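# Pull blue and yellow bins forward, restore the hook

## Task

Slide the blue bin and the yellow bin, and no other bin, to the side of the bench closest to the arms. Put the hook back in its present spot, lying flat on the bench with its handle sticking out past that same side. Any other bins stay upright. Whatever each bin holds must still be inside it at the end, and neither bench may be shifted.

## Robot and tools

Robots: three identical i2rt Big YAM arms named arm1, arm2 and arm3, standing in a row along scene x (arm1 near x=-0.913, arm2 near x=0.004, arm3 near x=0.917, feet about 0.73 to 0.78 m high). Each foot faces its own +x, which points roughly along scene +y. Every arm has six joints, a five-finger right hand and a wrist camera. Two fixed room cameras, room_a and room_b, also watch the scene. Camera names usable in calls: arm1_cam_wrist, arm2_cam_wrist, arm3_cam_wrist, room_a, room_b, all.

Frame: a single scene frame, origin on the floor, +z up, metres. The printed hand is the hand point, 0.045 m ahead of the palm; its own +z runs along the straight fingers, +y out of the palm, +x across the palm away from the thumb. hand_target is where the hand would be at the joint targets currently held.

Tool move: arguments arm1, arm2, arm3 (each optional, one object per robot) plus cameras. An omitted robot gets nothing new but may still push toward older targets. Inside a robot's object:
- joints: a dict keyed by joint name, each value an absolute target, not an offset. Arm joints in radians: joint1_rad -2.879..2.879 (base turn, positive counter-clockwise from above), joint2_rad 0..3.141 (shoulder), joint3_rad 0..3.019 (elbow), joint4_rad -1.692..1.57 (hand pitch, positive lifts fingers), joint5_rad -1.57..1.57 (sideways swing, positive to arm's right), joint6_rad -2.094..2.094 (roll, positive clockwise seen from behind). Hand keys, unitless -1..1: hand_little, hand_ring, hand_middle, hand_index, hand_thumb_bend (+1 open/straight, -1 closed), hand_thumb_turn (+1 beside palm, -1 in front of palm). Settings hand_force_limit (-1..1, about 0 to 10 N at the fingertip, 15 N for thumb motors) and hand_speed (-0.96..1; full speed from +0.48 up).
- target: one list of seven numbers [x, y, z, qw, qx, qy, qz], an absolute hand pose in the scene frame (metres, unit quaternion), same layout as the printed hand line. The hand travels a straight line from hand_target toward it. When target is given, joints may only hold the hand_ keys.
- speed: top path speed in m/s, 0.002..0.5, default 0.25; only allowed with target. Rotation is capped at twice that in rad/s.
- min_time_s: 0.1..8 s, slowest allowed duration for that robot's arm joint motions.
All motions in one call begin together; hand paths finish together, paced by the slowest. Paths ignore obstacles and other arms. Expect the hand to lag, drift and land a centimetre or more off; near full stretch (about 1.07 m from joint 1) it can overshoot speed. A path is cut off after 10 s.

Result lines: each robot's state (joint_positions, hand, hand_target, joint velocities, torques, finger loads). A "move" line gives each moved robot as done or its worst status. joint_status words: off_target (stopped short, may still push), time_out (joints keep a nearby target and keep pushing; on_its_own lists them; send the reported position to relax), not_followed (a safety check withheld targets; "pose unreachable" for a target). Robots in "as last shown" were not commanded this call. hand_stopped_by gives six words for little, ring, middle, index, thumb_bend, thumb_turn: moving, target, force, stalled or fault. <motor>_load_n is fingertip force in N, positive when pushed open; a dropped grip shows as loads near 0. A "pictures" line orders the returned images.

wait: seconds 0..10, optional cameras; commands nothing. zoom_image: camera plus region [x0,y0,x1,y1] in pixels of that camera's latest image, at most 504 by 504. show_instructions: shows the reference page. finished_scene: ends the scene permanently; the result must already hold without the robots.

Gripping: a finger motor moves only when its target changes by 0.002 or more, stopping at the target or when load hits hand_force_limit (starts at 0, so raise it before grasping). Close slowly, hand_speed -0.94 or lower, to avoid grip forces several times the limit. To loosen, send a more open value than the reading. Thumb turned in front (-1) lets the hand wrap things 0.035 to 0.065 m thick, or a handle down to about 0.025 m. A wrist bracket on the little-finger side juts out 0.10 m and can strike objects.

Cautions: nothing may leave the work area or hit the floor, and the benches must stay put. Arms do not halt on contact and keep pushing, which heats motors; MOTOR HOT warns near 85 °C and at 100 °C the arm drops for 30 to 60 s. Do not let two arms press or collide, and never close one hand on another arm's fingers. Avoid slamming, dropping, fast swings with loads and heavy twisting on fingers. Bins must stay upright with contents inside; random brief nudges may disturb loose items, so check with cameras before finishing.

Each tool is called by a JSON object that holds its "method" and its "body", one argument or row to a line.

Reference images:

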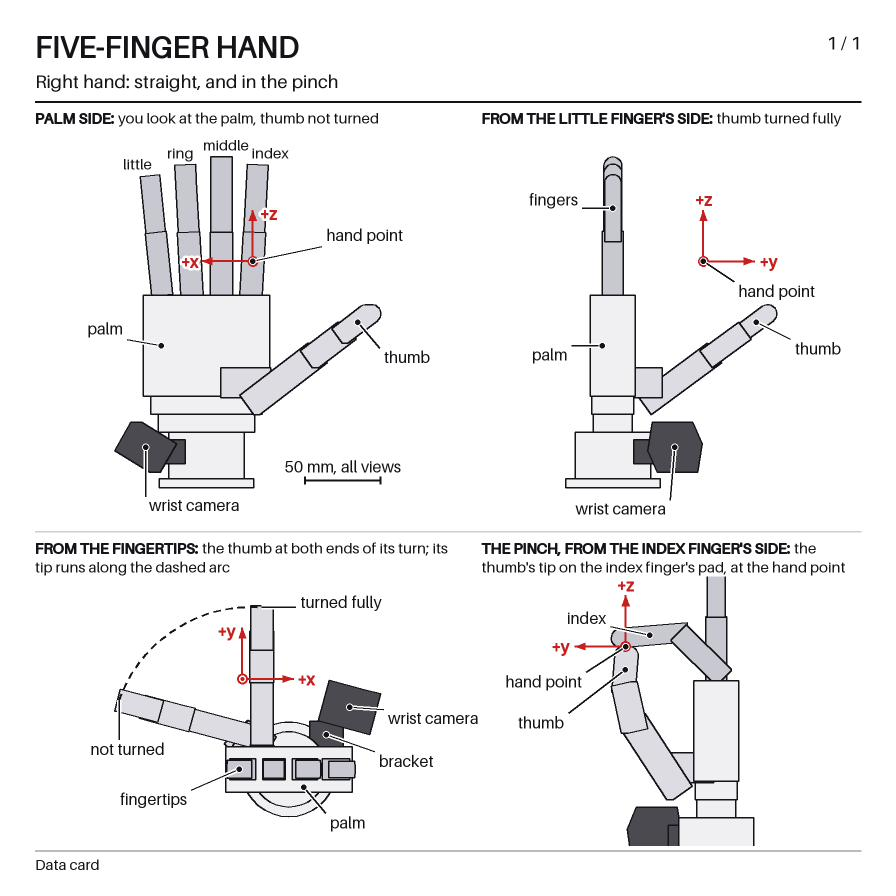

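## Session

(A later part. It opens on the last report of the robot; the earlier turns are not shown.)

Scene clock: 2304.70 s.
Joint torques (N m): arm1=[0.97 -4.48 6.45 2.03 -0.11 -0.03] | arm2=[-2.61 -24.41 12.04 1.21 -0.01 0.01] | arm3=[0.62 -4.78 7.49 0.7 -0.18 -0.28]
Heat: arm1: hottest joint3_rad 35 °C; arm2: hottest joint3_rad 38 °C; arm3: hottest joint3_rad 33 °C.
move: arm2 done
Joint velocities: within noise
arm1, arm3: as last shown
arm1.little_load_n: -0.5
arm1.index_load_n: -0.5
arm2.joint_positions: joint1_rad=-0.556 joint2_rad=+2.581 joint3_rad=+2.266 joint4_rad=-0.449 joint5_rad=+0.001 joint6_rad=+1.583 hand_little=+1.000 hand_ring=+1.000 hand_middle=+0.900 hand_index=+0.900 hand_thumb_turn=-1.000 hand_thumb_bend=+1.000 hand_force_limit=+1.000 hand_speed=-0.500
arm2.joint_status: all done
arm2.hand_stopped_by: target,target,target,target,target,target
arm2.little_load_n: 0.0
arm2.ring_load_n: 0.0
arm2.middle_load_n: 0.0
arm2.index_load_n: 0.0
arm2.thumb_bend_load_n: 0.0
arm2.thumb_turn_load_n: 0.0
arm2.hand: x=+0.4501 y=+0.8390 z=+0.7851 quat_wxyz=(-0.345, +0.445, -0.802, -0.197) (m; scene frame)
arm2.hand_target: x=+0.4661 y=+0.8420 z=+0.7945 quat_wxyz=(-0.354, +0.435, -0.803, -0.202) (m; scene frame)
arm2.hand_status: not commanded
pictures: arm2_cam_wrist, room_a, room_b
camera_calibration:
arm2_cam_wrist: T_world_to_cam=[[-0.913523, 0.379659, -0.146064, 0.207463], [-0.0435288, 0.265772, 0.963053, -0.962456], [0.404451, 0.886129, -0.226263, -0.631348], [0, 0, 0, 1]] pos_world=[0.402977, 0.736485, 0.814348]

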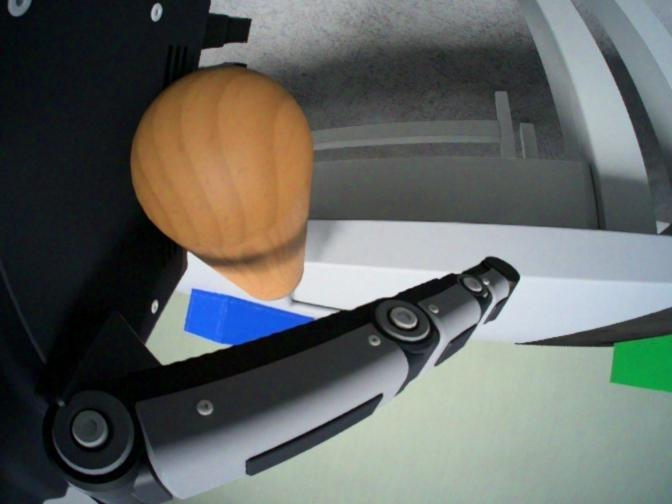

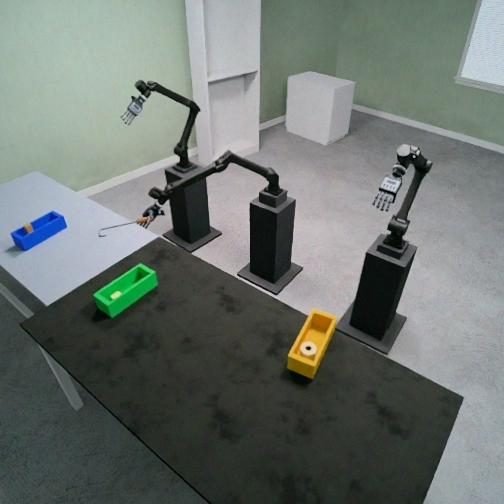

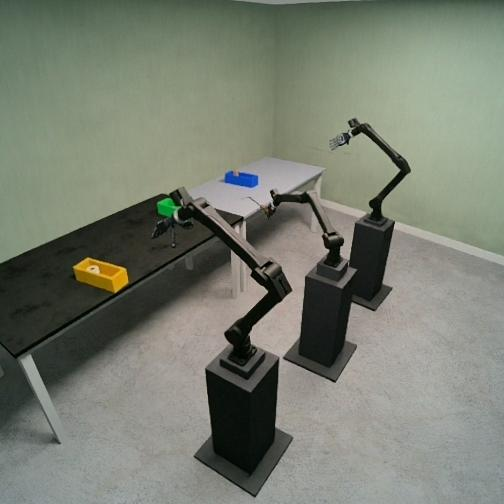

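{"method": "move", "body": {
  "arm2": {"joints": {"joint2_rad": 2.617, "joint3_rad": 2.318, "joint4_rad": -0.475, "hand_force_limit": -0.6, "hand_speed": -0.7, "hand_little": 0.0, "hand_ring": 0.0, "hand_middle": 0.2, "hand_index": 0.2, "hand_thumb_bend": 0.3}, "min_time_s": 1.5}
}}

{"method": "move", "body": {
  "arm2": {"joints": {"hand_force_limit": -0.3, "hand_speed": -0.8, "hand_little": -0.95, "hand_ring": -0.95, "hand_middle": -0.95, "hand_index": -0.95, "hand_thumb_bend": -0.95}},
  "cameras": ["arm2_cam_wrist", "room_a"]
}}

{"method": "zoom_image", "body": {
  "camera": "room_a",
  "region": [85, 185, 165, 245]
}}

Scene clock: 2315.70 s.
Joint torques (N m): arm1=[0.73 -4.95 6.45 2.07 -0.11 -0.03] | arm2=[-2.55 -23.41 12.04 1.03 0.01 0.02] | arm3=[1.08 -4.37 7.58 0.88 -0.14 -0.18]
Heat: arm1: hottest joint3_rad 35 °C; arm2: hottest joint3_rad 39 °C; arm3: hottest joint3_rad 33 °C.
move: arm2 done
Joint velocities: within noise
arm1.joint_positions: joint1_rad=-0.011 joint2_rad=+1.003 joint3_rad=+1.514 joint4_rad=-1.093 joint5_rad=+0.002 joint6_rad=+0.008 hand_little=+0.600 hand_ring=+0.600 hand_middle=+0.600 hand_index=+0.599 hand_thumb_turn=-1.000 hand_thumb_bend=+1.000 hand_force_limit=+0.700 hand_speed=-0.600
arm1.joint_status: not commanded
arm1.hand_stopped_by: target,target,target,target,target,target
arm1.little_load_n: -0.5
arm1.ring_load_n: 0.0
arm1.middle_load_n: 0.0
arm1.index_load_n: 0.0
arm1.thumb_bend_load_n: 0.0
arm1.thumb_turn_load_n: 0.0
arm1.hand: x=-0.9519 y=+0.4023 z=+1.2295 quat_wxyz=(-0.478, +0.878, +0.004, -0.001) (m; scene frame)
arm1.hand_target: x=-0.9557 y=+0.3992 z=+1.2218 quat_wxyz=(-0.470, +0.882, +0.013, -0.003) (m; scene frame)
arm1.hand_status: not commanded
arm2.joint_positions: joint1_rad=-0.556 joint2_rad=+2.591 joint3_rad=+2.267 joint4_rad=-0.462 joint5_rad=+0.001 joint6_rad=+1.583 hand_little=+0.000 hand_ring=+0.000 hand_middle=+0.200 hand_index=+0.200 hand_thumb_turn=-1.000 hand_thumb_bend=+0.301 hand_force_limit=-0.600 hand_speed=-0.700
arm2.joint_status: all done
arm2.hand_stopped_by: target,target,target,target,target,target
arm2.little_load_n: 0.0
arm2.ring_load_n: 0.0
arm2.middle_load_n: 0.0
arm2.index_load_n: 0.0
arm2.thumb_bend_load_n: 1.0
arm2.thumb_turn_load_n: 0.5
arm2.hand: x=+0.4483 y=+0.8361 z=+0.7725 quat_wxyz=(-0.336, +0.447, -0.806, -0.192) (m; scene frame)
arm2.hand_target: x=+0.4635 y=+0.8379 z=+0.7754 quat_wxyz=(-0.341, +0.438, -0.809, -0.194) (m; scene frame)
arm2.hand_status: not commanded
arm3: as last shown
pictures: none

Scene clock: 2320.33 s.
Joint torques (N m): arm1=[1.03 -4.72 6.37 2.03 -0.12 -0.03] | arm2=[-2.32 -23.12 11.74 1.25 0.04 0] | arm3=[0.32 -5.42 7.72 0.7 -0.16 -0.23]
Heat: arm1: hottest joint3_rad 35 °C; arm2: hottest joint3_rad 39 °C; arm3: hottest joint3_rad 33 °C.
move: arm2 off_target
Joint velocities: within noise
arm1, arm3: as last shown
arm1.little_load_n: 0.0
arm2.joint_positions: joint1_rad=-0.556 joint2_rad=+2.593 joint3_rad=+2.270 joint4_rad=-0.466 joint5_rad=+0.001 joint6_rad=+1.584 hand_little=-0.950 hand_ring=-0.950 hand_middle=-0.240 hand_index=-0.240 hand_thumb_turn=-1.000 hand_thumb_bend=+0.078 hand_force_limit=-0.300 hand_speed=-0.800
arm2.joint_status: hand_middle off_target (ended at -0.240, target -0.950); hand_index off_target (ended at -0.240, target -0.950); hand_thumb_bend off_target (ended at +0.078, target -0.950); the others done
arm2.hand_stopped_by: target,target,force,force,force,target
arm2.little_load_n: 0.0
arm2.ring_load_n: 0.0
arm2.middle_load_n: 4.5
arm2.index_load_n: 3.0
arm2.thumb_bend_load_n: 6.0
arm2.thumb_turn_load_n: 3.0
arm2.hand: x=+0.4483 y=+0.8359 z=+0.7715 quat_wxyz=(-0.335, +0.447, -0.807, -0.191) (m; scene frame)
arm2.hand_target: x=+0.4635 y=+0.8378 z=+0.7754 quat_wxyz=(-0.341, +0.438, -0.809, -0.194) (m; scene frame)
arm2.hand_status: not commanded
arm3.thumb_turn_load_n: 0.0
pictures: arm2_cam_wrist, room_a
camera_calibration:
arm2_cam_wrist: T_world_to_cam=[[-0.915373, 0.376917, -0.141512, 0.204559], [-0.0298106, 0.287072, 0.957445, -0.968331], [0.401501, 0.880638, -0.251542, -0.605503], [0, 0, 0, 1]] pos_world=[0.401491, 0.734108, 0.803762]

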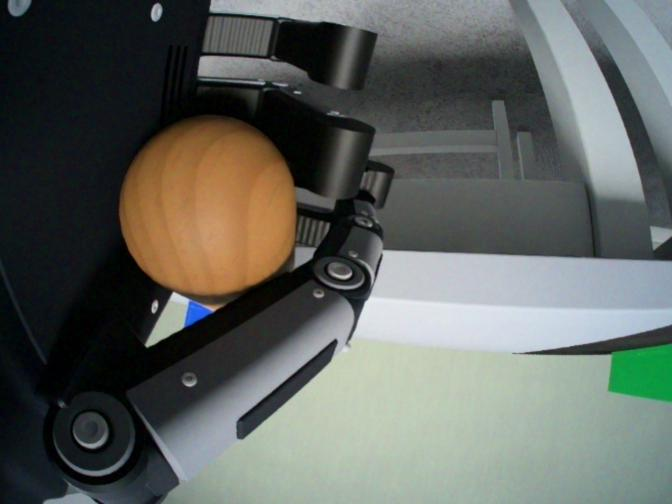

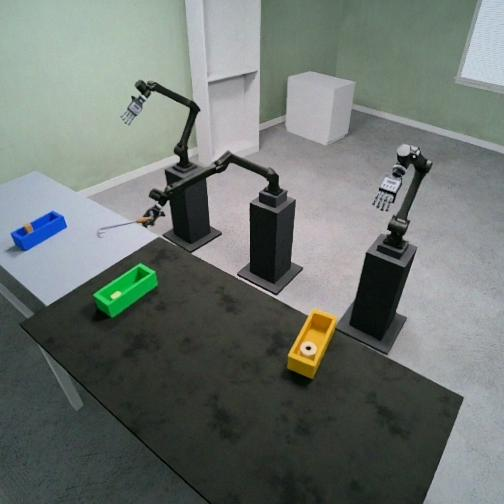

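Scaled by 6.300 from the camera's 504x504 image, which has a finer 720x720 frame.

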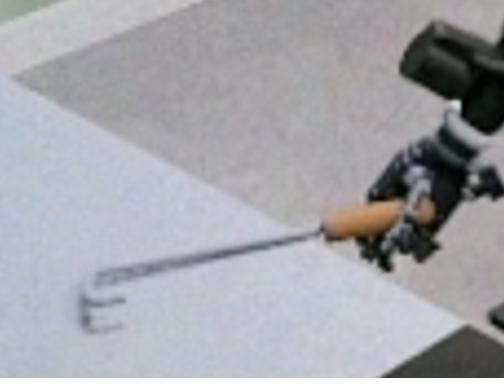

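{"method": "move", "body": {
  "arm2": {"joints": {"hand_force_limit": 0.4, "hand_speed": -0.85, "hand_little": -1.0, "hand_ring": -1.0, "hand_middle": -0.98, "hand_index": -0.98, "hand_thumb_bend": -0.98}}
}}

{"method": "move", "body": {
  "arm2": {"joints": {"hand_force_limit": 1.0, "hand_speed": -0.85, "hand_little": -0.99, "hand_ring": -0.99, "hand_middle": -0.99, "hand_index": -0.99, "hand_thumb_bend": -0.99}},
  "cameras": ["room_b", "room_a"]
}}

{"method": "zoom_image", "body": {
  "camera": "room_a",
  "region": [85, 185, 165, 245]
}}

{"method": "zoom_image", "body": {
  "camera": "room_b",
  "region": [235, 170, 305, 230]
}}

Scene clock: 2329.27 s.
Joint torques (N m): arm1=[0.97 -4.89 6.43 2.09 -0.12 -0.03] | arm2=[-2.08 -24.18 11.62 1.1 0 0.02] | arm3=[0.26 -5.13 7.54 0.73 -0.14 -0.22]
Heat: arm1: hottest joint3_rad 35 °C; arm2: hottest joint3_rad 39 °C; arm3: hottest joint3_rad 33 °C.
move: arm2 off_target
Joint velocities: within noise
arm1, arm3: as last shown
arm2.joint_positions: joint1_rad=-0.556 joint2_rad=+2.593 joint3_rad=+2.270 joint4_rad=-0.466 joint5_rad=+0.001 joint6_rad=+1.584 hand_little=-1.000 hand_ring=-0.999 hand_middle=-0.250 hand_index=-0.262 hand_thumb_turn=-1.000 hand_thumb_bend=+0.066 hand_force_limit=+0.400 hand_speed=-0.850
arm2.joint_status: hand_middle off_target (ended at -0.250, target -0.980); hand_index off_target (ended at -0.262, target -0.980); hand_thumb_bend off_target (ended at +0.066, target -0.980); the others done
arm2.hand_stopped_by: target,target,force,force,force,target
arm2.little_load_n: 0.0
arm2.ring_load_n: 2.0
arm2.middle_load_n: 8.5
arm2.index_load_n: 10.5
arm2.thumb_bend_load_n: 11.0
arm2.thumb_turn_load_n: 3.0
arm2.hand: x=+0.4483 y=+0.8359 z=+0.7715 quat_wxyz=(-0.335, +0.447, -0.807, -0.191) (m; scene frame)
arm2.hand_target: x=+0.4635 y=+0.8379 z=+0.7755 quat_wxyz=(-0.341, +0.438, -0.809, -0.194) (m; scene frame)
arm2.hand_status: not commanded
arm3.little_load_n: -0.5
pictures: none

Scene clock: 2329.77 s.
Joint torques (N m): arm1=[0.91 -4.72 6.42 2 -0.12 -0.04] | arm2=[-1.49 -23.88 11.66 1.09 0.01 0.03] | arm3=[0.26 -4.72 7.72 0.7 -0.18 -0.28]
Heat: arm1: hottest joint3_rad 35 °C; arm2: hottest joint3_rad 39 °C; arm3: hottest joint3_rad 33 °C.
move: arm2 off_target
Joint velocities: within noise
arm1: as last shown
arm1.ring_load_n: -0.5
arm2.joint_positions: joint1_rad=-0.556 joint2_rad=+2.593 joint3_rad=+2.270 joint4_rad=-0.466 joint5_rad=+0.001 joint6_rad=+1.584 hand_little=-0.990 hand_ring=-0.990 hand_middle=-0.256 hand_index=-0.262 hand_thumb_turn=-1.000 hand_thumb_bend=+0.055 hand_force_limit=+1.000 hand_speed=-0.850
arm2.joint_status: hand_middle off_target (ended at -0.256, target -0.990); hand_index off_target (ended at -0.262, target -0.990); hand_thumb_bend off_target (ended at +0.055, target -0.990); the others done
arm2.hand_stopped_by: target,target,force,force,force,target
arm2.little_load_n: 0.0
arm2.ring_load_n: 0.0
arm2.middle_load_n: 11.0
arm2.index_load_n: 10.5
arm2.thumb_bend_load_n: 14.5
arm2.thumb_turn_load_n: 3.5
arm2.hand: x=+0.4483 y=+0.8359 z=+0.7715 quat_wxyz=(-0.335, +0.447, -0.807, -0.191) (m; scene frame)
arm2.hand_target: x=+0.4635 y=+0.8379 z=+0.7755 quat_wxyz=(-0.341, +0.438, -0.809, -0.194) (m; scene frame)
arm2.hand_status: not commanded
arm3.joint_positions: joint1_rad=-0.008 joint2_rad=+0.997 joint3_rad=+1.608 joint4_rad=-1.190 joint5_rad=+0.003 joint6_rad=-1.292 hand_little=+1.000 hand_ring=+1.000 hand_middle=+1.000 hand_index=+1.000 hand_thumb_turn=-1.000 hand_thumb_bend=+1.000 hand_force_limit=-0.300 hand_speed=-0.400
arm3.joint_status: not commanded
arm3.hand_stopped_by: target,target,target,target,target,target
arm3.little_load_n: 0.0
arm3.ring_load_n: 0.0
arm3.middle_load_n: 0.0
arm3.index_load_n: 0.0
arm3.thumb_bend_load_n: 0.0
arm3.thumb_turn_load_n: 0.0
arm3.hand: x=+0.9988 y=+0.3855 z=+1.2469 quat_wxyz=(-0.366, +0.725, +0.500, +0.301) (m; scene frame)
arm3.hand_target: x=+0.9955 y=+0.3861 z=+1.2398 quat_wxyz=(-0.359, +0.724, +0.510, +0.294) (m; scene frame)
arm3.hand_status: not commanded
pictures: room_a, room_b

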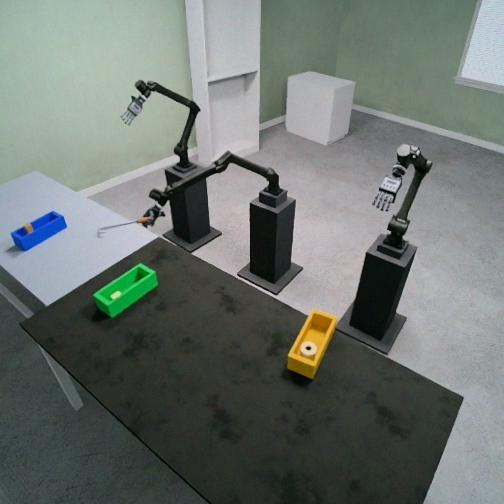

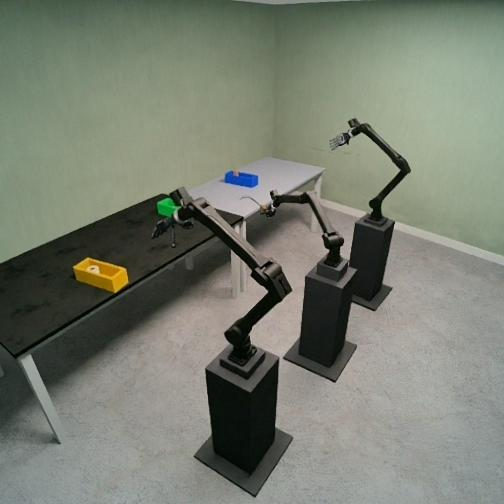

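Scaled by 6.300 from the camera's 504x504 image, which has a finer 720x720 frame.

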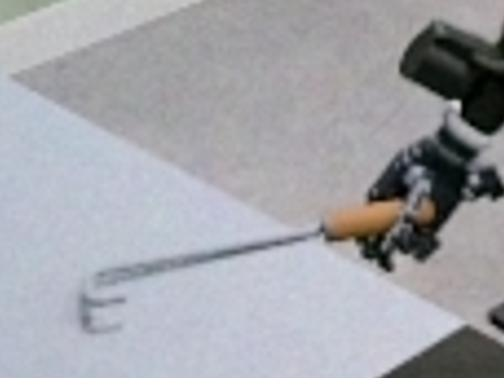

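Scaled by 7.200 from the camera's 504x504 image, which has a finer 720x720 frame.

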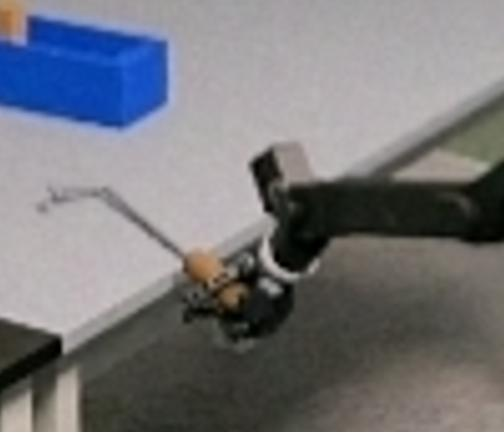

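{"method": "move", "body": {
  "arm2": {"joints": {"joint1_rad": -0.568, "joint2_rad": 2.50, "joint3_rad": 2.35, "joint4_rad": -0.49}, "min_time_s": 2}
}}

{"method": "move", "body": {
  "arm2": {"joints": {"joint1_rad": -0.590, "joint2_rad": 2.53, "joint3_rad": 2.40, "joint4_rad": -0.62, "joint5_rad": -0.443, "joint6_rad": 1.08}, "min_time_s": 4},
  "cameras": ["room_b", "room_a"]
}}

{"method": "zoom_image", "body": {
  "camera": "room_a",
  "region": [90, 185, 190, 260]
}}

{"method": "zoom_image", "body": {
  "camera": "room_b",
  "region": [215, 170, 295, 240]
}}

Scene clock: 2354.53 s.
Joint torques (N m): arm1=[0.73 -4.84 6.46 2.04 -0.12 -0.04] | arm2=[-2.32 -33.2 13.59 1.76 -0.03 0.04] | arm3=[-0.26 -4.72 7.64 0.8 -0.2 -0.23]
Heat: arm1: hottest joint3_rad 35 °C; arm2: hottest joint3_rad 40 °C; arm3: hottest joint3_rad 33 °C.
move: arm2 done
Joint velocities: within noise
arm1, arm3: as last shown
arm1.ring_load_n: 0.0
arm2.joint_positions: joint1_rad=-0.556 joint2_rad=+2.584 joint3_rad=+2.278 joint4_rad=-0.500 joint5_rad=+0.001 joint6_rad=+1.584 hand_little=-0.990 hand_ring=-0.990 hand_middle=-0.256 hand_index=-0.262 hand_thumb_turn=-1.000 hand_thumb_bend=+0.055 hand_force_limit=+1.000 hand_speed=-0.850
arm2.joint_status: all done
arm2.hand_stopped_by: target,target,force,force,force,target
arm2.little_load_n: 0.0
arm2.ring_load_n: 0.0
arm2.middle_load_n: 11.5
arm2.index_load_n: 11.0
arm2.thumb_bend_load_n: 14.5
arm2.thumb_turn_load_n: 3.5
arm2.hand: x=+0.4471 y=+0.8340 z=+0.7777 quat_wxyz=(-0.328, +0.449, -0.810, -0.187) (m; scene frame)
arm2.hand_target: x=+0.4708 y=+0.8495 z=+0.9026 quat_wxyz=(-0.394, +0.425, -0.784, -0.224) (m; scene frame)
arm2.hand_status: not commanded
pictures: none

Scene clock: 2359.10 s.
Joint torques (N m): arm1=[0.85 -4.54 6.45 2.06 -0.1 -0.05] | arm2=[-1.96 -29.86 14.57 1.51 -0.96 0.01] | arm3=[0.09 -5.07 7.66 0.79 -0.16 -0.2]
Heat: arm1: hottest joint3_rad 35 °C; arm2: hottest joint3_rad 40 °C; arm3: hottest joint3_rad 33 °C.
move: arm2 done
Joint velocities: within noise
arm1, arm3: as last shown
arm2.joint_positions: joint1_rad=-0.577 joint2_rad=+2.581 joint3_rad=+2.315 joint4_rad=-0.627 joint5_rad=-0.422 joint6_rad=+1.075 hand_little=-0.990 hand_ring=-0.990 hand_middle=-0.256 hand_index=-0.262 hand_thumb_turn=-1.000 hand_thumb_bend=+0.055 hand_force_limit=+1.000 hand_speed=-0.850
arm2.joint_status: all done
arm2.hand_stopped_by: target,target,force,force,force,target
arm2.little_load_n: 0.0
arm2.ring_load_n: 0.0
arm2.middle_load_n: 11.0
arm2.index_load_n: 11.0
arm2.thumb_bend_load_n: 14.5
arm2.thumb_turn_load_n: 3.5
arm2.hand: x=+0.3608 y=+0.8126 z=+0.7893 quat_wxyz=(-0.269, +0.679, -0.626, -0.274) (m; scene frame)
arm2.hand_target: x=+0.3817 y=+0.8291 z=+0.8829 quat_wxyz=(-0.332, +0.668, -0.599, -0.293) (m; scene frame)
arm2.hand_status: not commanded
arm3.thumb_turn_load_n: 0.5
pictures: room_a, room_b

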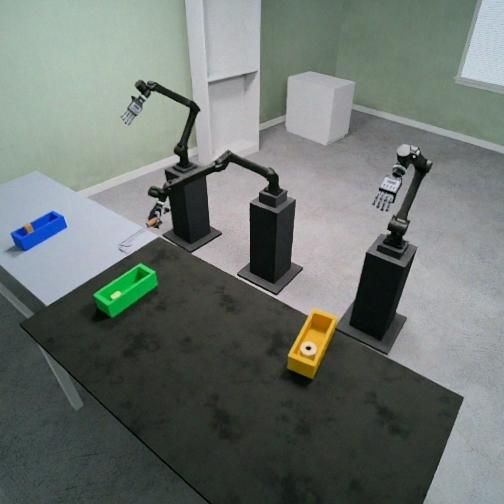

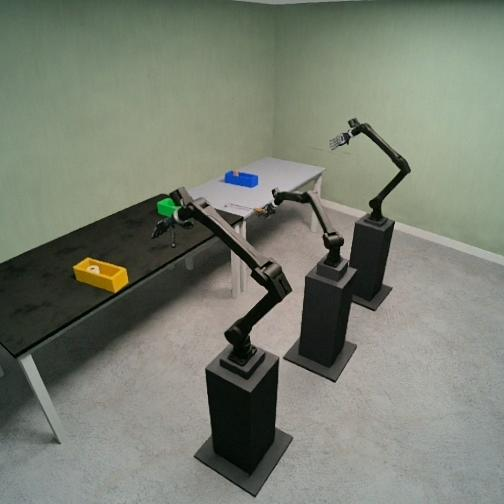

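Scaled by 5.040 from the camera's 504x504 image, which has a finer 720x720 frame.

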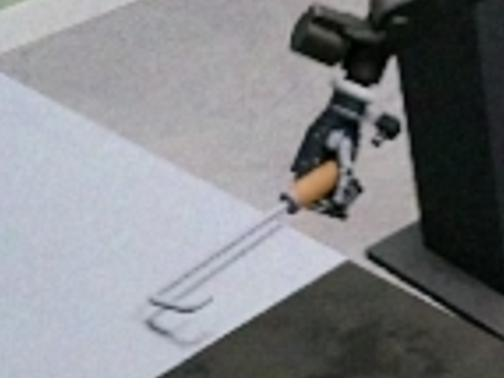

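Scaled by 6.300 from the camera's 504x504 image, which has a finer 720x720 frame.

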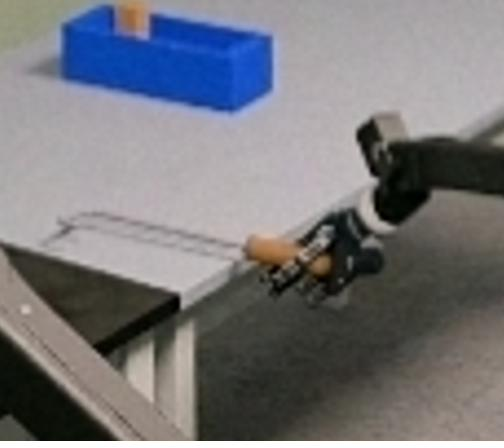

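{"method": "move", "body": {
  "arm2": {"joints": {"joint2_rad": 2.578, "joint3_rad": 2.392, "joint4_rad": -0.585}, "min_time_s": 1.5},
  "cameras": ["room_b", "room_a"]
}}

{"method": "zoom_image", "body": {
  "camera": "room_a",
  "region": [90, 185, 190, 260]
}}

{"method": "zoom_image", "body": {
  "camera": "room_b",
  "region": [215, 170, 295, 240]
}}

Scene clock: 2388.67 s.
Joint torques (N m): arm1=[0.79 -5.01 6.45 1.96 -0.12 -0.04] | arm2=[-2.26 -27.63 14.05 2.96 -0.88 0.02] | arm3=[0.44 -5.6 7.47 0.94 -0.19 -0.25]
Heat: arm1: hottest joint3_rad 35 °C; arm2: hottest joint3_rad 42 °C; arm3: hottest joint3_rad 33 °C.
move: arm2 done
Joint velocities: within noise
arm1, arm3: as last shown
arm2.joint_positions: joint1_rad=-0.577 joint2_rad=+2.596 joint3_rad=+2.315 joint4_rad=-0.627 joint5_rad=-0.424 joint6_rad=+1.074 hand_little=-0.990 hand_ring=-0.990 hand_middle=-0.256 hand_index=-0.262 hand_thumb_turn=-1.000 hand_thumb_bend=+0.055 hand_force_limit=+1.000 hand_speed=-0.850
arm2.joint_status: all done
arm2.hand_stopped_by: target,target,force,force,force,target
arm2.little_load_n: 0.0
arm2.ring_load_n: 0.0
arm2.middle_load_n: 11.0
arm2.index_load_n: 11.0
arm2.thumb_bend_load_n: 14.5
arm2.thumb_turn_load_n: 3.5
arm2.hand: x=+0.3595 y=+0.8109 z=+0.7762 quat_wxyz=(-0.262, +0.680, -0.628, -0.274) (m; scene frame)
arm2.hand_target: x=+0.3823 y=+0.8301 z=+0.8413 quat_wxyz=(-0.322, +0.669, -0.603, -0.291) (m; scene frame)
arm2.hand_status: not commanded
pictures: room_a, room_b

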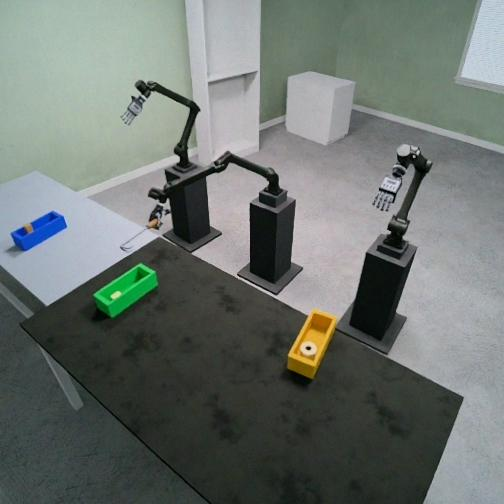

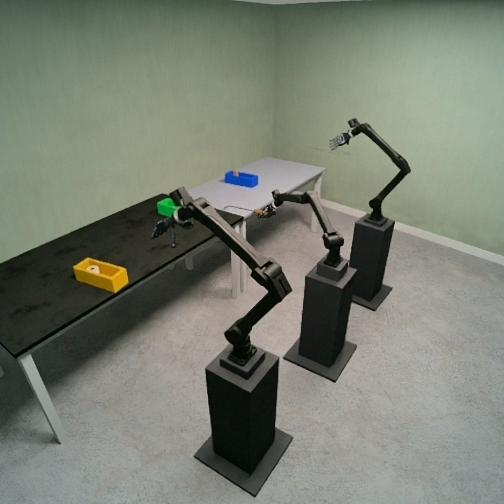

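Scaled by 5.040 from the camera's 504x504 image, which has a finer 720x720 frame.

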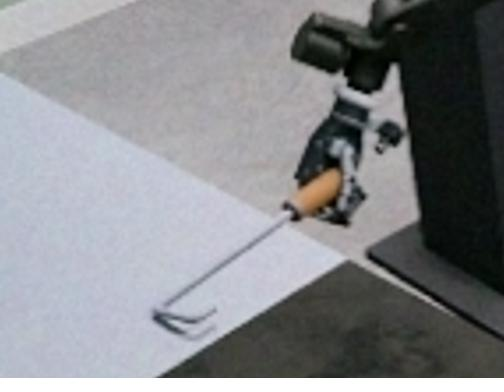

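Scaled by 6.300 from the camera's 504x504 image, which has a finer 720x720 frame.

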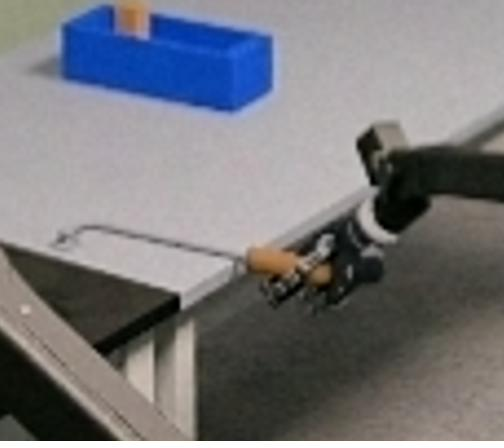

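{"method": "move", "body": {
  "arm2": {"joints": {"hand_speed": -0.93, "hand_thumb_bend": 0.3, "hand_index": -0.1, "hand_middle": -0.1, "hand_ring": -0.8, "hand_little": -0.8}},
  "cameras": ["arm2_cam_wrist"]
}}

{"method": "move", "body": {
  "arm2": {"joints": {"hand_speed": -0.5, "hand_thumb_bend": 1.0, "hand_index": 1.0, "hand_middle": 1.0, "hand_ring": 1.0, "hand_little": 1.0}},
  "cameras": ["room_b", "room_a","arm2_cam_wrist"]
}}

{"method": "zoom_image", "body": {
  "camera": "room_a",
  "region": [90, 185, 190, 260]
}}

Scene clock: 2401.63 s.
Joint torques (N m): arm1=[0.62 -4.84 6.38 2.09 -0.13 -0.03] | arm2=[-1.61 -27.75 13.37 2.55 -0.54 0.08] | arm3=[0.32 -4.66 7.65 0.7 -0.12 -0.23]
Heat: arm1: hottest joint3_rad 35 °C; arm2: hottest joint3_rad 42 °C; arm3: hottest joint3_rad 33 °C.
move: arm2 done
Joint velocities: within noise
arm1, arm3: as last shown
arm2.joint_positions: joint1_rad=-0.580 joint2_rad=+2.596 joint3_rad=+2.322 joint4_rad=-0.616 joint5_rad=-0.433 joint6_rad=+1.074 hand_little=-0.800 hand_ring=-0.800 hand_middle=-0.100 hand_index=-0.100 hand_thumb_turn=-1.000 hand_thumb_bend=+0.300 hand_force_limit=+1.000 hand_speed=-0.930
arm2.joint_status: all done
arm2.hand_stopped_by: target,target,target,target,target,target
arm2.little_load_n: 0.0
arm2.ring_load_n: 0.0
arm2.middle_load_n: 0.0
arm2.index_load_n: 0.5
arm2.thumb_bend_load_n: 0.0
arm2.thumb_turn_load_n: 0.0
arm2.hand: x=+0.3624 y=+0.8134 z=+0.7826 quat_wxyz=(-0.270, +0.679, -0.624, -0.279) (m; scene frame)
arm2.hand_target: x=+0.3823 y=+0.8301 z=+0.8414 quat_wxyz=(-0.322, +0.669, -0.603, -0.291) (m; scene frame)
arm2.hand_status: not commanded
arm3.thumb_turn_load_n: 0.0
pictures: arm2_cam_wrist
camera_calibration:
arm2_cam_wrist: T_world_to_cam=[[-0.957067, -0.235253, -0.169349, 0.67075], [-0.219711, 0.207664, 0.953207, -0.838301], [-0.189077, 0.94949, -0.250436, -0.391244], [0, 0, 0, 1]] pos_world=[0.383794, 0.703363, 0.814684]

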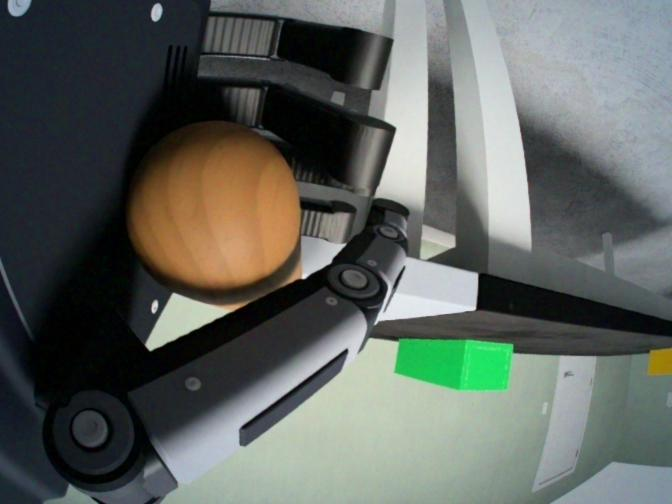

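Scene clock: 2403.43 s.
Joint torques (N m): arm1=[0.73 -4.6 6.42 2.09 -0.11 -0.02] | arm2=[-1.32 -27.4 11.93 2.02 -0.33 0.03] | arm3=[1.03 -4.95 7.41 0.84 -0.18 -0.25]
Heat: arm1: hottest joint3_rad 35 °C; arm2: hottest joint3_rad 42 °C; arm3: hottest joint3_rad 33 °C.
move: arm2 done
Joint velocities: within noise
arm1.joint_positions: joint1_rad=-0.011 joint2_rad=+1.003 joint3_rad=+1.514 joint4_rad=-1.093 joint5_rad=+0.002 joint6_rad=+0.008 hand_little=+0.600 hand_ring=+0.600 hand_middle=+0.600 hand_index=+0.599 hand_thumb_turn=-1.000 hand_thumb_bend=+1.000 hand_force_limit=+0.700 hand_speed=-0.600
arm1.joint_status: not commanded
arm1.hand_stopped_by: target,target,target,target,target,target
arm1.little_load_n: 0.0
arm1.ring_load_n: 0.0
arm1.middle_load_n: 0.0
arm1.index_load_n: 0.0
arm1.thumb_bend_load_n: 0.0
arm1.thumb_turn_load_n: 0.0
arm1.hand: x=-0.9519 y=+0.4023 z=+1.2295 quat_wxyz=(-0.478, +0.878, +0.004, -0.001) (m; scene frame)
arm1.hand_target: x=-0.9557 y=+0.3992 z=+1.2218 quat_wxyz=(-0.470, +0.882, +0.013, -0.003) (m; scene frame)
arm1.hand_status: not commanded
arm2.joint_positions: joint1_rad=-0.580 joint2_rad=+2.596 joint3_rad=+2.342 joint4_rad=-0.604 joint5_rad=-0.441 joint6_rad=+1.074 hand_little=+1.000 hand_ring=+1.000 hand_middle=+1.000 hand_index=+1.000 hand_thumb_turn=-1.000 hand_thumb_bend=+1.000 hand_force_limit=+1.000 hand_speed=-0.500
arm2.joint_status: all done
arm2.hand_stopped_by: target,target,target,target,target,target
arm2.little_load_n: 0.0
arm2.ring_load_n: 0.0
arm2.middle_load_n: 0.0
arm2.index_load_n: -0.5
arm2.thumb_bend_load_n: 0.0
arm2.thumb_turn_load_n: 0.0
arm2.hand: x=+0.3653 y=+0.8195 z=+0.7955 quat_wxyz=(-0.283, +0.678, -0.616, -0.284) (m; scene frame)
arm2.hand_target: x=+0.3825 y=+0.8300 z=+0.8413 quat_wxyz=(-0.322, +0.669, -0.603, -0.291) (m; scene frame)
arm2.hand_status: not commanded
arm3: as last shown
pictures: arm2_cam_wrist, room_a, room_b
camera_calibration:
arm2_cam_wrist: T_world_to_cam=[[-0.953772, -0.234397, -0.188087, 0.690193], [-0.232245, 0.177657, 0.956295, -0.824585], [-0.190738, 0.95577, -0.223881, -0.41889], [0, 0, 0, 1]] pos_world=[0.386883, 0.708634, 0.824581]

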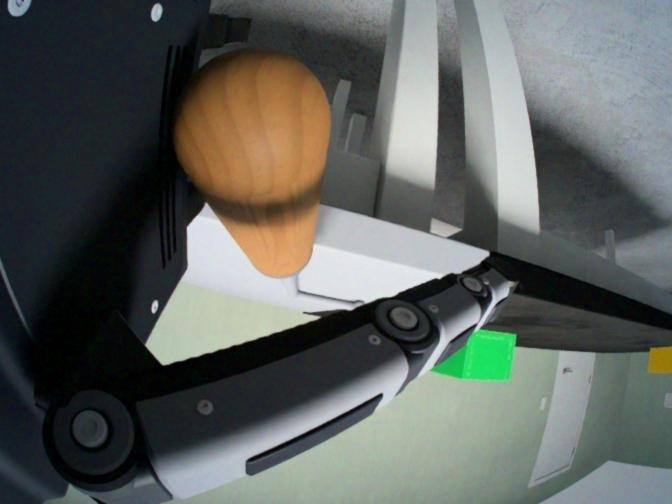

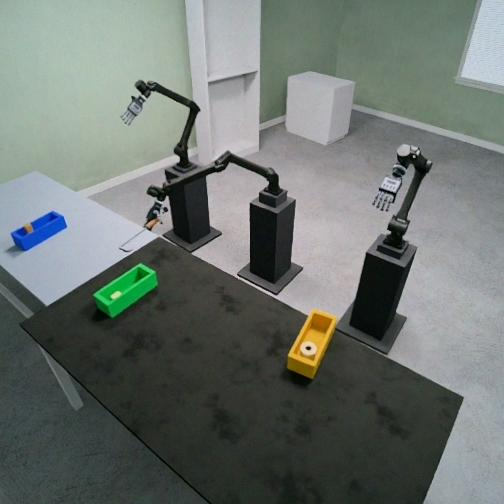

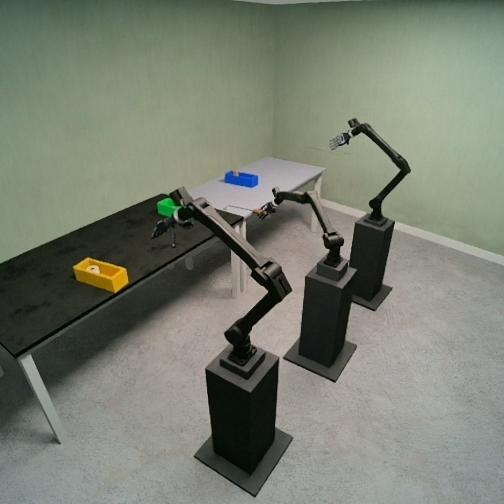

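Scaled by 5.040 from the camera's 504x504 image, which has a finer 720x720 frame.

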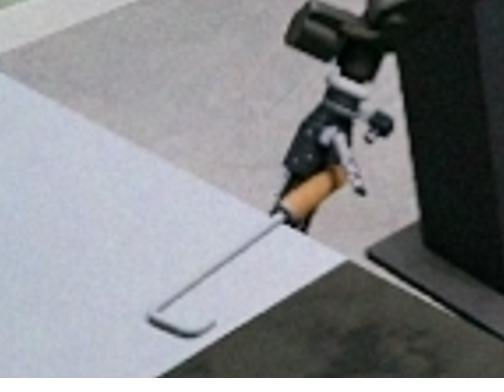

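{"method": "move", "body": {
  "arm2": {"joints": {"joint1_rad": -0.62, "joint2_rad": 2.37, "joint3_rad": 2.16, "joint4_rad": -0.58, "joint5_rad": -0.47}, "min_time_s": 2}
}}

{"method": "move", "body": {
  "arm2": {"joints": {"joint1_rad": -0.65, "joint2_rad": 2.17, "joint3_rad": 1.93, "joint4_rad": -0.57, "joint5_rad": -0.50}, "min_time_s": 2},
  "cameras": ["arm2_cam_wrist"]
}}

{"method": "move", "body": {
  "arm2": {"joints": {"joint1_rad": 0.25, "joint2_rad": 1.01, "joint3_rad": 1.60, "joint4_rad": -1.188, "joint5_rad": 0.0, "joint6_rad": 1.0}, "min_time_s": 4},
  "cameras": ["room_a","room_b"]
}}

{"method": "zoom_image", "body": {
  "camera": "room_a",
  "region": [100, 195, 180, 255]
}}

{"method": "zoom_image", "body": {
  "camera": "room_b",
  "region": [215, 170, 285, 230]
}}

Scene clock: 2422.97 s.
Joint torques (N m): arm1=[0.79 -4.78 6.45 2.06 -0.12 -0.01] | arm2=[-2.37 -27.16 7.9 2.19 -0.35 -0.06] | arm3=[0.44 -5.01 7.49 0.81 -0.2 -0.25]
Heat: arm1: hottest joint3_rad 35 °C; arm2: hottest joint3_rad 41 °C; arm3: hottest joint3_rad 33 °C.
move: arm2 done
Joint velocities: within noise
arm1, arm3: as last shown
arm2.joint_positions: joint1_rad=-0.608 joint2_rad=+2.403 joint3_rad=+2.162 joint4_rad=-0.601 joint5_rad=-0.466 joint6_rad=+1.074 hand_little=+1.000 hand_ring=+1.000 hand_middle=+1.000 hand_index=+1.000 hand_thumb_turn=-1.000 hand_thumb_bend=+1.000 hand_force_limit=+1.000 hand_speed=-0.500
arm2.joint_status: all done
arm2.hand_stopped_by: target,target,target,target,target,target
arm2.little_load_n: 0.0
arm2.ring_load_n: 0.0
arm2.middle_load_n: 0.0
arm2.index_load_n: 0.0
arm2.thumb_bend_load_n: 0.0
arm2.thumb_turn_load_n: 0.0
arm2.hand: x=+0.3669 y=+0.7841 z=+0.8717 quat_wxyz=(-0.290, +0.670, -0.617, -0.293) (m; scene frame)
arm2.hand_target: x=+0.3782 y=+0.7829 z=+0.9020 quat_wxyz=(-0.314, +0.663, -0.612, -0.297) (m; scene frame)
arm2.hand_status: not commanded
pictures: none

Scene clock: 2425.40 s.
Joint torques (N m): arm1=[1.14 -4.95 6.39 2.07 -0.12 -0.05] | arm2=[-1.79 -25.58 7.71 2.13 -0.4 0.01] | arm3=[-0.32 -4.78 7.5 0.85 -0.2 -0.26]
Heat: arm1: hottest joint3_rad 35 °C; arm2: hottest joint3_rad 41 °C; arm3: hottest joint3_rad 33 °C.
move: arm2 done
Joint velocities: within noise
arm1, arm3: as last shown
arm1.little_load_n: -0.5
arm2.joint_positions: joint1_rad=-0.638 joint2_rad=+2.204 joint3_rad=+1.932 joint4_rad=-0.590 joint5_rad=-0.496 joint6_rad=+1.074 hand_little=+1.000 hand_ring=+1.000 hand_middle=+1.000 hand_index=+1.000 hand_thumb_turn=-1.000 hand_thumb_bend=+1.000 hand_force_limit=+1.000 hand_speed=-0.500
arm2.joint_status: all done
arm2.hand_stopped_by: target,target,target,target,target,target
arm2.little_load_n: 0.0
arm2.ring_load_n: 0.0
arm2.middle_load_n: 0.0
arm2.index_load_n: 0.0
arm2.thumb_bend_load_n: 0.0
arm2.thumb_turn_load_n: -0.5
arm2.hand: x=+0.3539 y=+0.7297 z=+0.9208 quat_wxyz=(-0.281, +0.663, -0.625, -0.300) (m; scene frame)
arm2.hand_target: x=+0.3636 y=+0.7270 z=+0.9497 quat_wxyz=(-0.305, +0.656, -0.619, -0.304) (m; scene frame)
arm2.hand_status: not commanded
pictures: arm2_cam_wrist
camera_calibration:
arm2_cam_wrist: T_world_to_cam=[[-0.964797, -0.210818, -0.157232, 0.640159], [-0.19307, 0.161806, 0.967752, -0.943936], [-0.178578, 0.964041, -0.196812, -0.342519], [0, 0, 0, 1]] pos_world=[0.374212, 0.617893, 0.946737]

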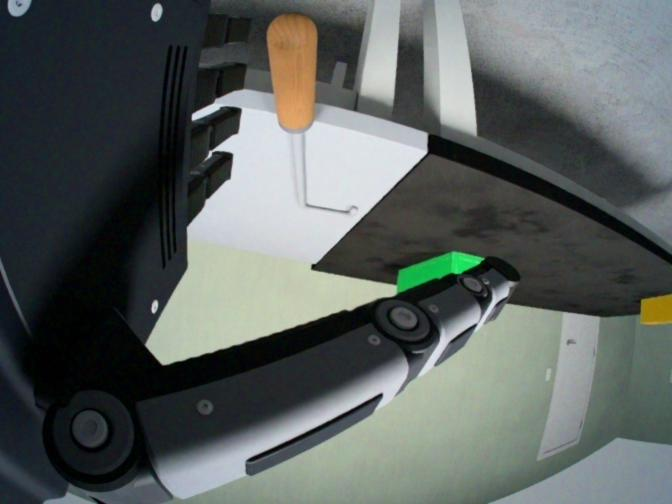

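Scene clock: 2430.07 s.
Joint torques (N m): arm1=[0.91 -4.78 6.45 2.1 -0.11 -0.04] | arm2=[-0.44 -4.48 7.17 1.35 0.22 -0.07] | arm3=[0.09 -4.89 7.51 0.87 -0.11 -0.27]
Heat: arm1: hottest joint3_rad 35 °C; arm2: hottest joint3_rad 41 °C; arm3: hottest joint3_rad 33 °C.
move: arm2 done
Joint velocities: within noise
arm1: as last shown
arm1.little_load_n: 0.0
arm1.middle_load_n: -0.5
arm1.thumb_bend_load_n: 0.5
arm2.joint_positions: joint1_rad=+0.237 joint2_rad=+1.014 joint3_rad=+1.602 joint4_rad=-1.176 joint5_rad=-0.003 joint6_rad=+1.009 hand_little=+1.000 hand_ring=+1.000 hand_middle=+1.000 hand_index=+1.000 hand_thumb_turn=-1.000 hand_thumb_bend=+1.000 hand_force_limit=+1.000 hand_speed=-0.500
arm2.joint_status: all done
arm2.hand_stopped_by: target,target,target,target,target,target
arm2.little_load_n: 0.0
arm2.ring_load_n: 0.0
arm2.middle_load_n: 0.0
arm2.index_load_n: 0.0
arm2.thumb_bend_load_n: 0.0
arm2.thumb_turn_load_n: 0.0
arm2.hand: x=-0.1660 y=+0.3720 z=+1.3308 quat_wxyz=(-0.385, +0.818, -0.324, -0.278) (m; scene frame)
arm2.hand_target: x=-0.1693 y=+0.3666 z=+1.3278 quat_wxyz=(-0.382, +0.823, -0.317, -0.275) (m; scene frame)
arm2.hand_status: not commanded
arm3.joint_positions: joint1_rad=-0.008 joint2_rad=+0.997 joint3_rad=+1.608 joint4_rad=-1.190 joint5_rad=+0.003 joint6_rad=-1.292 hand_little=+1.000 hand_ring=+1.000 hand_middle=+1.000 hand_index=+1.000 hand_thumb_turn=-1.000 hand_thumb_bend=+1.000 hand_force_limit=-0.300 hand_speed=-0.400
arm3.joint_status: not commanded
arm3.hand_stopped_by: target,target,target,target,target,target
arm3.little_load_n: 0.0
arm3.ring_load_n: 0.0
arm3.middle_load_n: 0.0
arm3.index_load_n: 0.0
arm3.thumb_bend_load_n: 0.0
arm3.thumb_turn_load_n: 0.5
arm3.hand: x=+0.9988 y=+0.3855 z=+1.2469 quat_wxyz=(-0.366, +0.725, +0.500, +0.301) (m; scene frame)
arm3.hand_target: x=+0.9955 y=+0.3861 z=+1.2398 quat_wxyz=(-0.359, +0.724, +0.510, +0.294) (m; scene frame)
arm3.hand_status: not commanded
pictures: room_a, room_b

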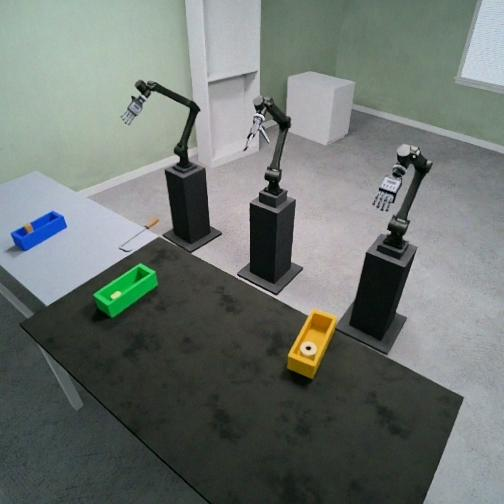

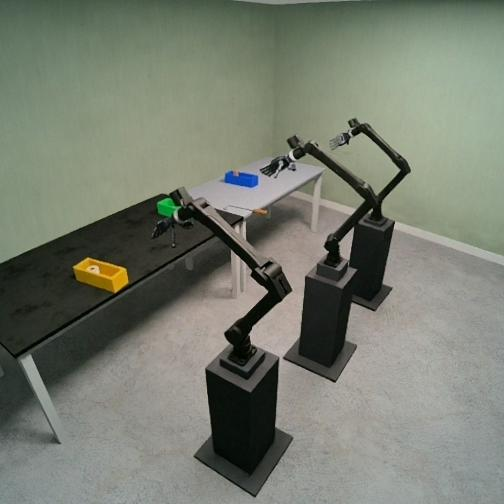

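Scaled by 6.300 from the camera's 504x504 image, which has a finer 720x720 frame.

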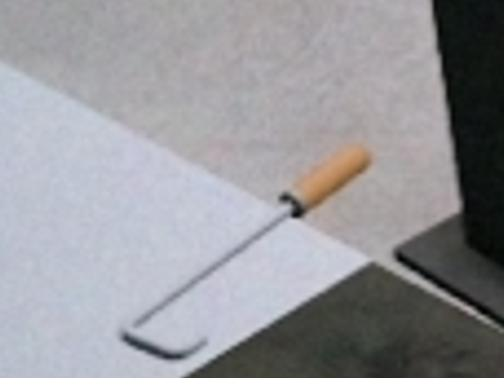

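Scaled by 7.200 from the camera's 504x504 image, which has a finer 720x720 frame.

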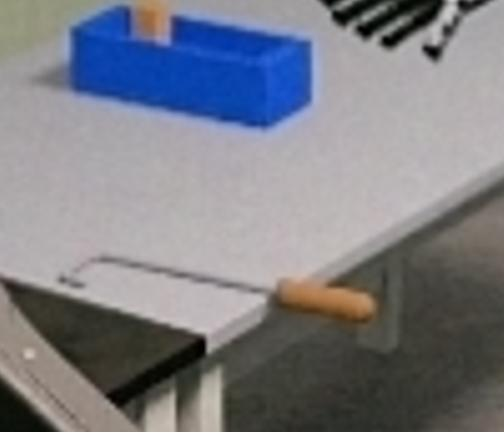

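{"method": "move", "body": {
  "arm3": {"joints": {"joint1_rad": 0.74, "joint2_rad": 1.85, "joint3_rad": 1.80, "joint4_rad": -0.75, "joint5_rad": 0.381, "joint6_rad": 1.983}, "min_time_s": 5}
}}

{"method": "move", "body": {
  "arm3": {"joints": {"joint1_rad": 0.7425, "joint2_rad": 2.242, "joint3_rad": 1.99, "joint4_rad": -0.57, "joint5_rad": 0.381, "joint6_rad": 1.983}, "min_time_s": 3},
  "cameras": ["arm3_cam_wrist","room_a","room_b"]
}}

Scene clock: 2491.93 s.
Joint torques (N m): arm1=[0.91 -4.78 6.5 2.04 -0.11 -0.03] | arm2=[-0.73 -5.25 6.99 1.36 0.21 -0.17] | arm3=[0.15 -20.25 14.9 1.57 0.23 0.01]
Heat: arm1: hottest joint3_rad 34 °C; arm2: hottest joint3_rad 37 °C; arm3: hottest joint3_rad 34 °C.
move: arm3 done
Joint velocities: within noise
arm1, arm2: as last shown
arm1.middle_load_n: 0.0
arm1.thumb_bend_load_n: 0.0
arm3.joint_positions: joint1_rad=+0.736 joint2_rad=+1.846 joint3_rad=+1.732 joint4_rad=-0.770 joint5_rad=+0.378 joint6_rad=+1.973 hand_little=+1.000 hand_ring=+1.000 hand_middle=+1.000 hand_index=+1.000 hand_thumb_turn=-1.000 hand_thumb_bend=+1.000 hand_force_limit=-0.300 hand_speed=-0.400
arm3.joint_status: all done
arm3.hand_stopped_by: target,target,target,target,target,target
arm3.little_load_n: 0.0
arm3.ring_load_n: 0.0
arm3.middle_load_n: 0.0
arm3.index_load_n: 0.0
arm3.thumb_bend_load_n: 0.0
arm3.thumb_turn_load_n: 0.0
arm3.hand: x=+0.4612 y=+0.6395 z=+0.9833 quat_wxyz=(-0.251, +0.696, -0.614, -0.274) (m; scene frame)
arm3.hand_target: x=+0.4484 y=+0.6521 z=+1.0260 quat_wxyz=(-0.257, +0.677, -0.614, -0.314) (m; scene frame)
arm3.hand_status: not commanded
pictures: none

Scene clock: 2495.60 s.
Joint torques (N m): arm1=[0.91 -4.78 6.42 2 -0.11 -0.04] | arm2=[-1.55 -4.25 7.24 1.29 0.19 -0.16] | arm3=[-0.03 -24.64 14 1.68 0.22 0.04]
Heat: arm1: hottest joint3_rad 34 °C; arm2: hottest joint3_rad 37 °C; arm3: hottest joint3_rad 34 °C.
move: arm3 done
Joint velocities: within noise
arm1, arm2: as last shown
arm1.ring_load_n: -0.5
arm3.joint_positions: joint1_rad=+0.736 joint2_rad=+2.236 joint3_rad=+1.925 joint4_rad=-0.590 joint5_rad=+0.378 joint6_rad=+1.973 hand_little=+1.000 hand_ring=+1.000 hand_middle=+1.000 hand_index=+1.000 hand_thumb_turn=-1.000 hand_thumb_bend=+1.000 hand_force_limit=-0.300 hand_speed=-0.400
arm3.joint_status: all done
arm3.hand_stopped_by: target,target,target,target,target,target
arm3.little_load_n: 0.0
arm3.ring_load_n: 0.0
arm3.middle_load_n: -0.5
arm3.index_load_n: 0.0
arm3.thumb_bend_load_n: 0.0
arm3.thumb_turn_load_n: -0.5
arm3.hand: x=+0.3994 y=+0.7175 z=+0.8168 quat_wxyz=(-0.250, +0.698, -0.615, -0.267) (m; scene frame)
arm3.hand_target: x=+0.3821 y=+0.7315 z=+0.8537 quat_wxyz=(-0.256, +0.682, -0.614, -0.305) (m; scene frame)
arm3.hand_status: not commanded
pictures: arm3_cam_wrist, room_a, room_b
camera_calibration:
arm3_cam_wrist: T_world_to_cam=[[-0.943123, -0.297709, -0.147946, 0.711364], [-0.22034, 0.226543, 0.948751, -0.848226], [-0.248936, 0.927387, -0.279255, -0.222962], [0, 0, 0, 1]] pos_world=[0.428502, 0.610711, 0.847735]

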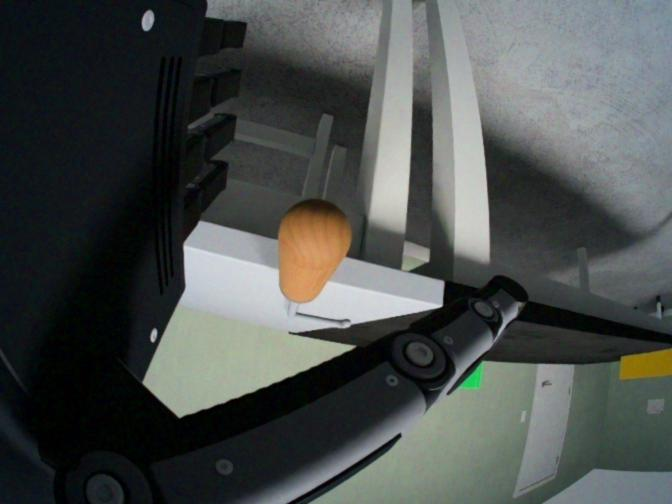

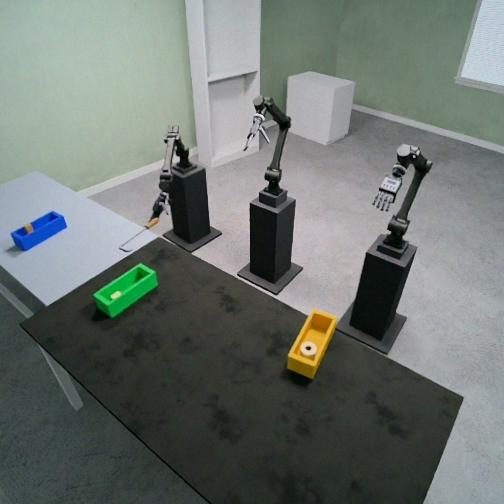

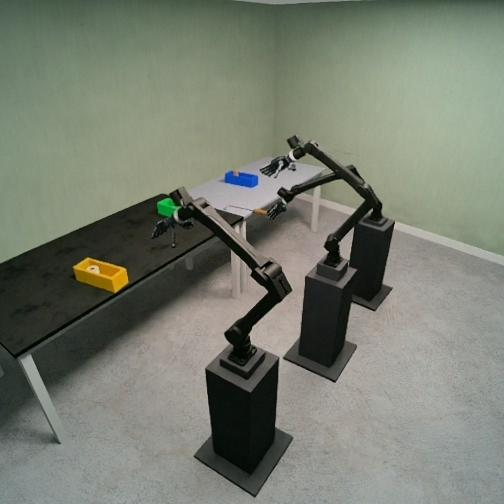

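{"method": "zoom_image", "body": {
  "camera": "room_a",
  "region": [100, 185, 190, 255]
}}

{"method": "zoom_image", "body": {
  "camera": "room_b",
  "region": [215, 165, 305, 235]
}}

{"method": "zoom_image", "body": {
  "camera": "arm3_cam_wrist",
  "region": [180, 150, 460, 360]
}}

Scaled by 5.600 from the camera's 504x504 image, which has a finer 720x720 frame.

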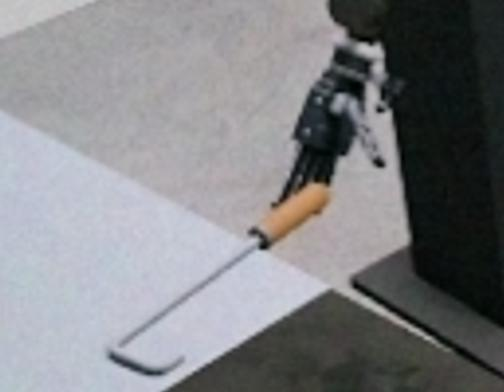

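Scaled by 5.600 from the camera's 504x504 image, which has a finer 720x720 frame.

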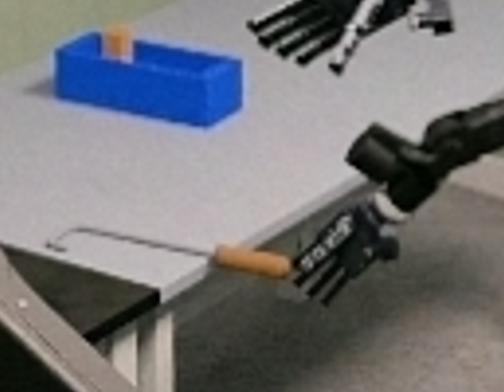

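Scaled by 1.800 from the camera's 672x504 image, which has a finer 960x720 frame.

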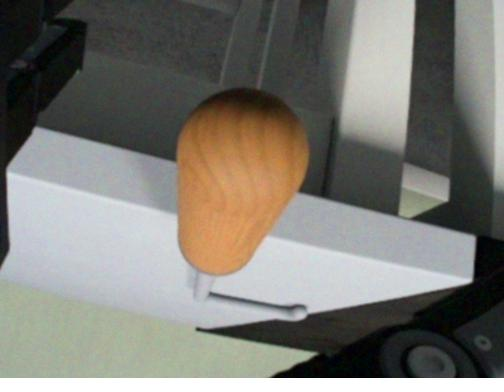

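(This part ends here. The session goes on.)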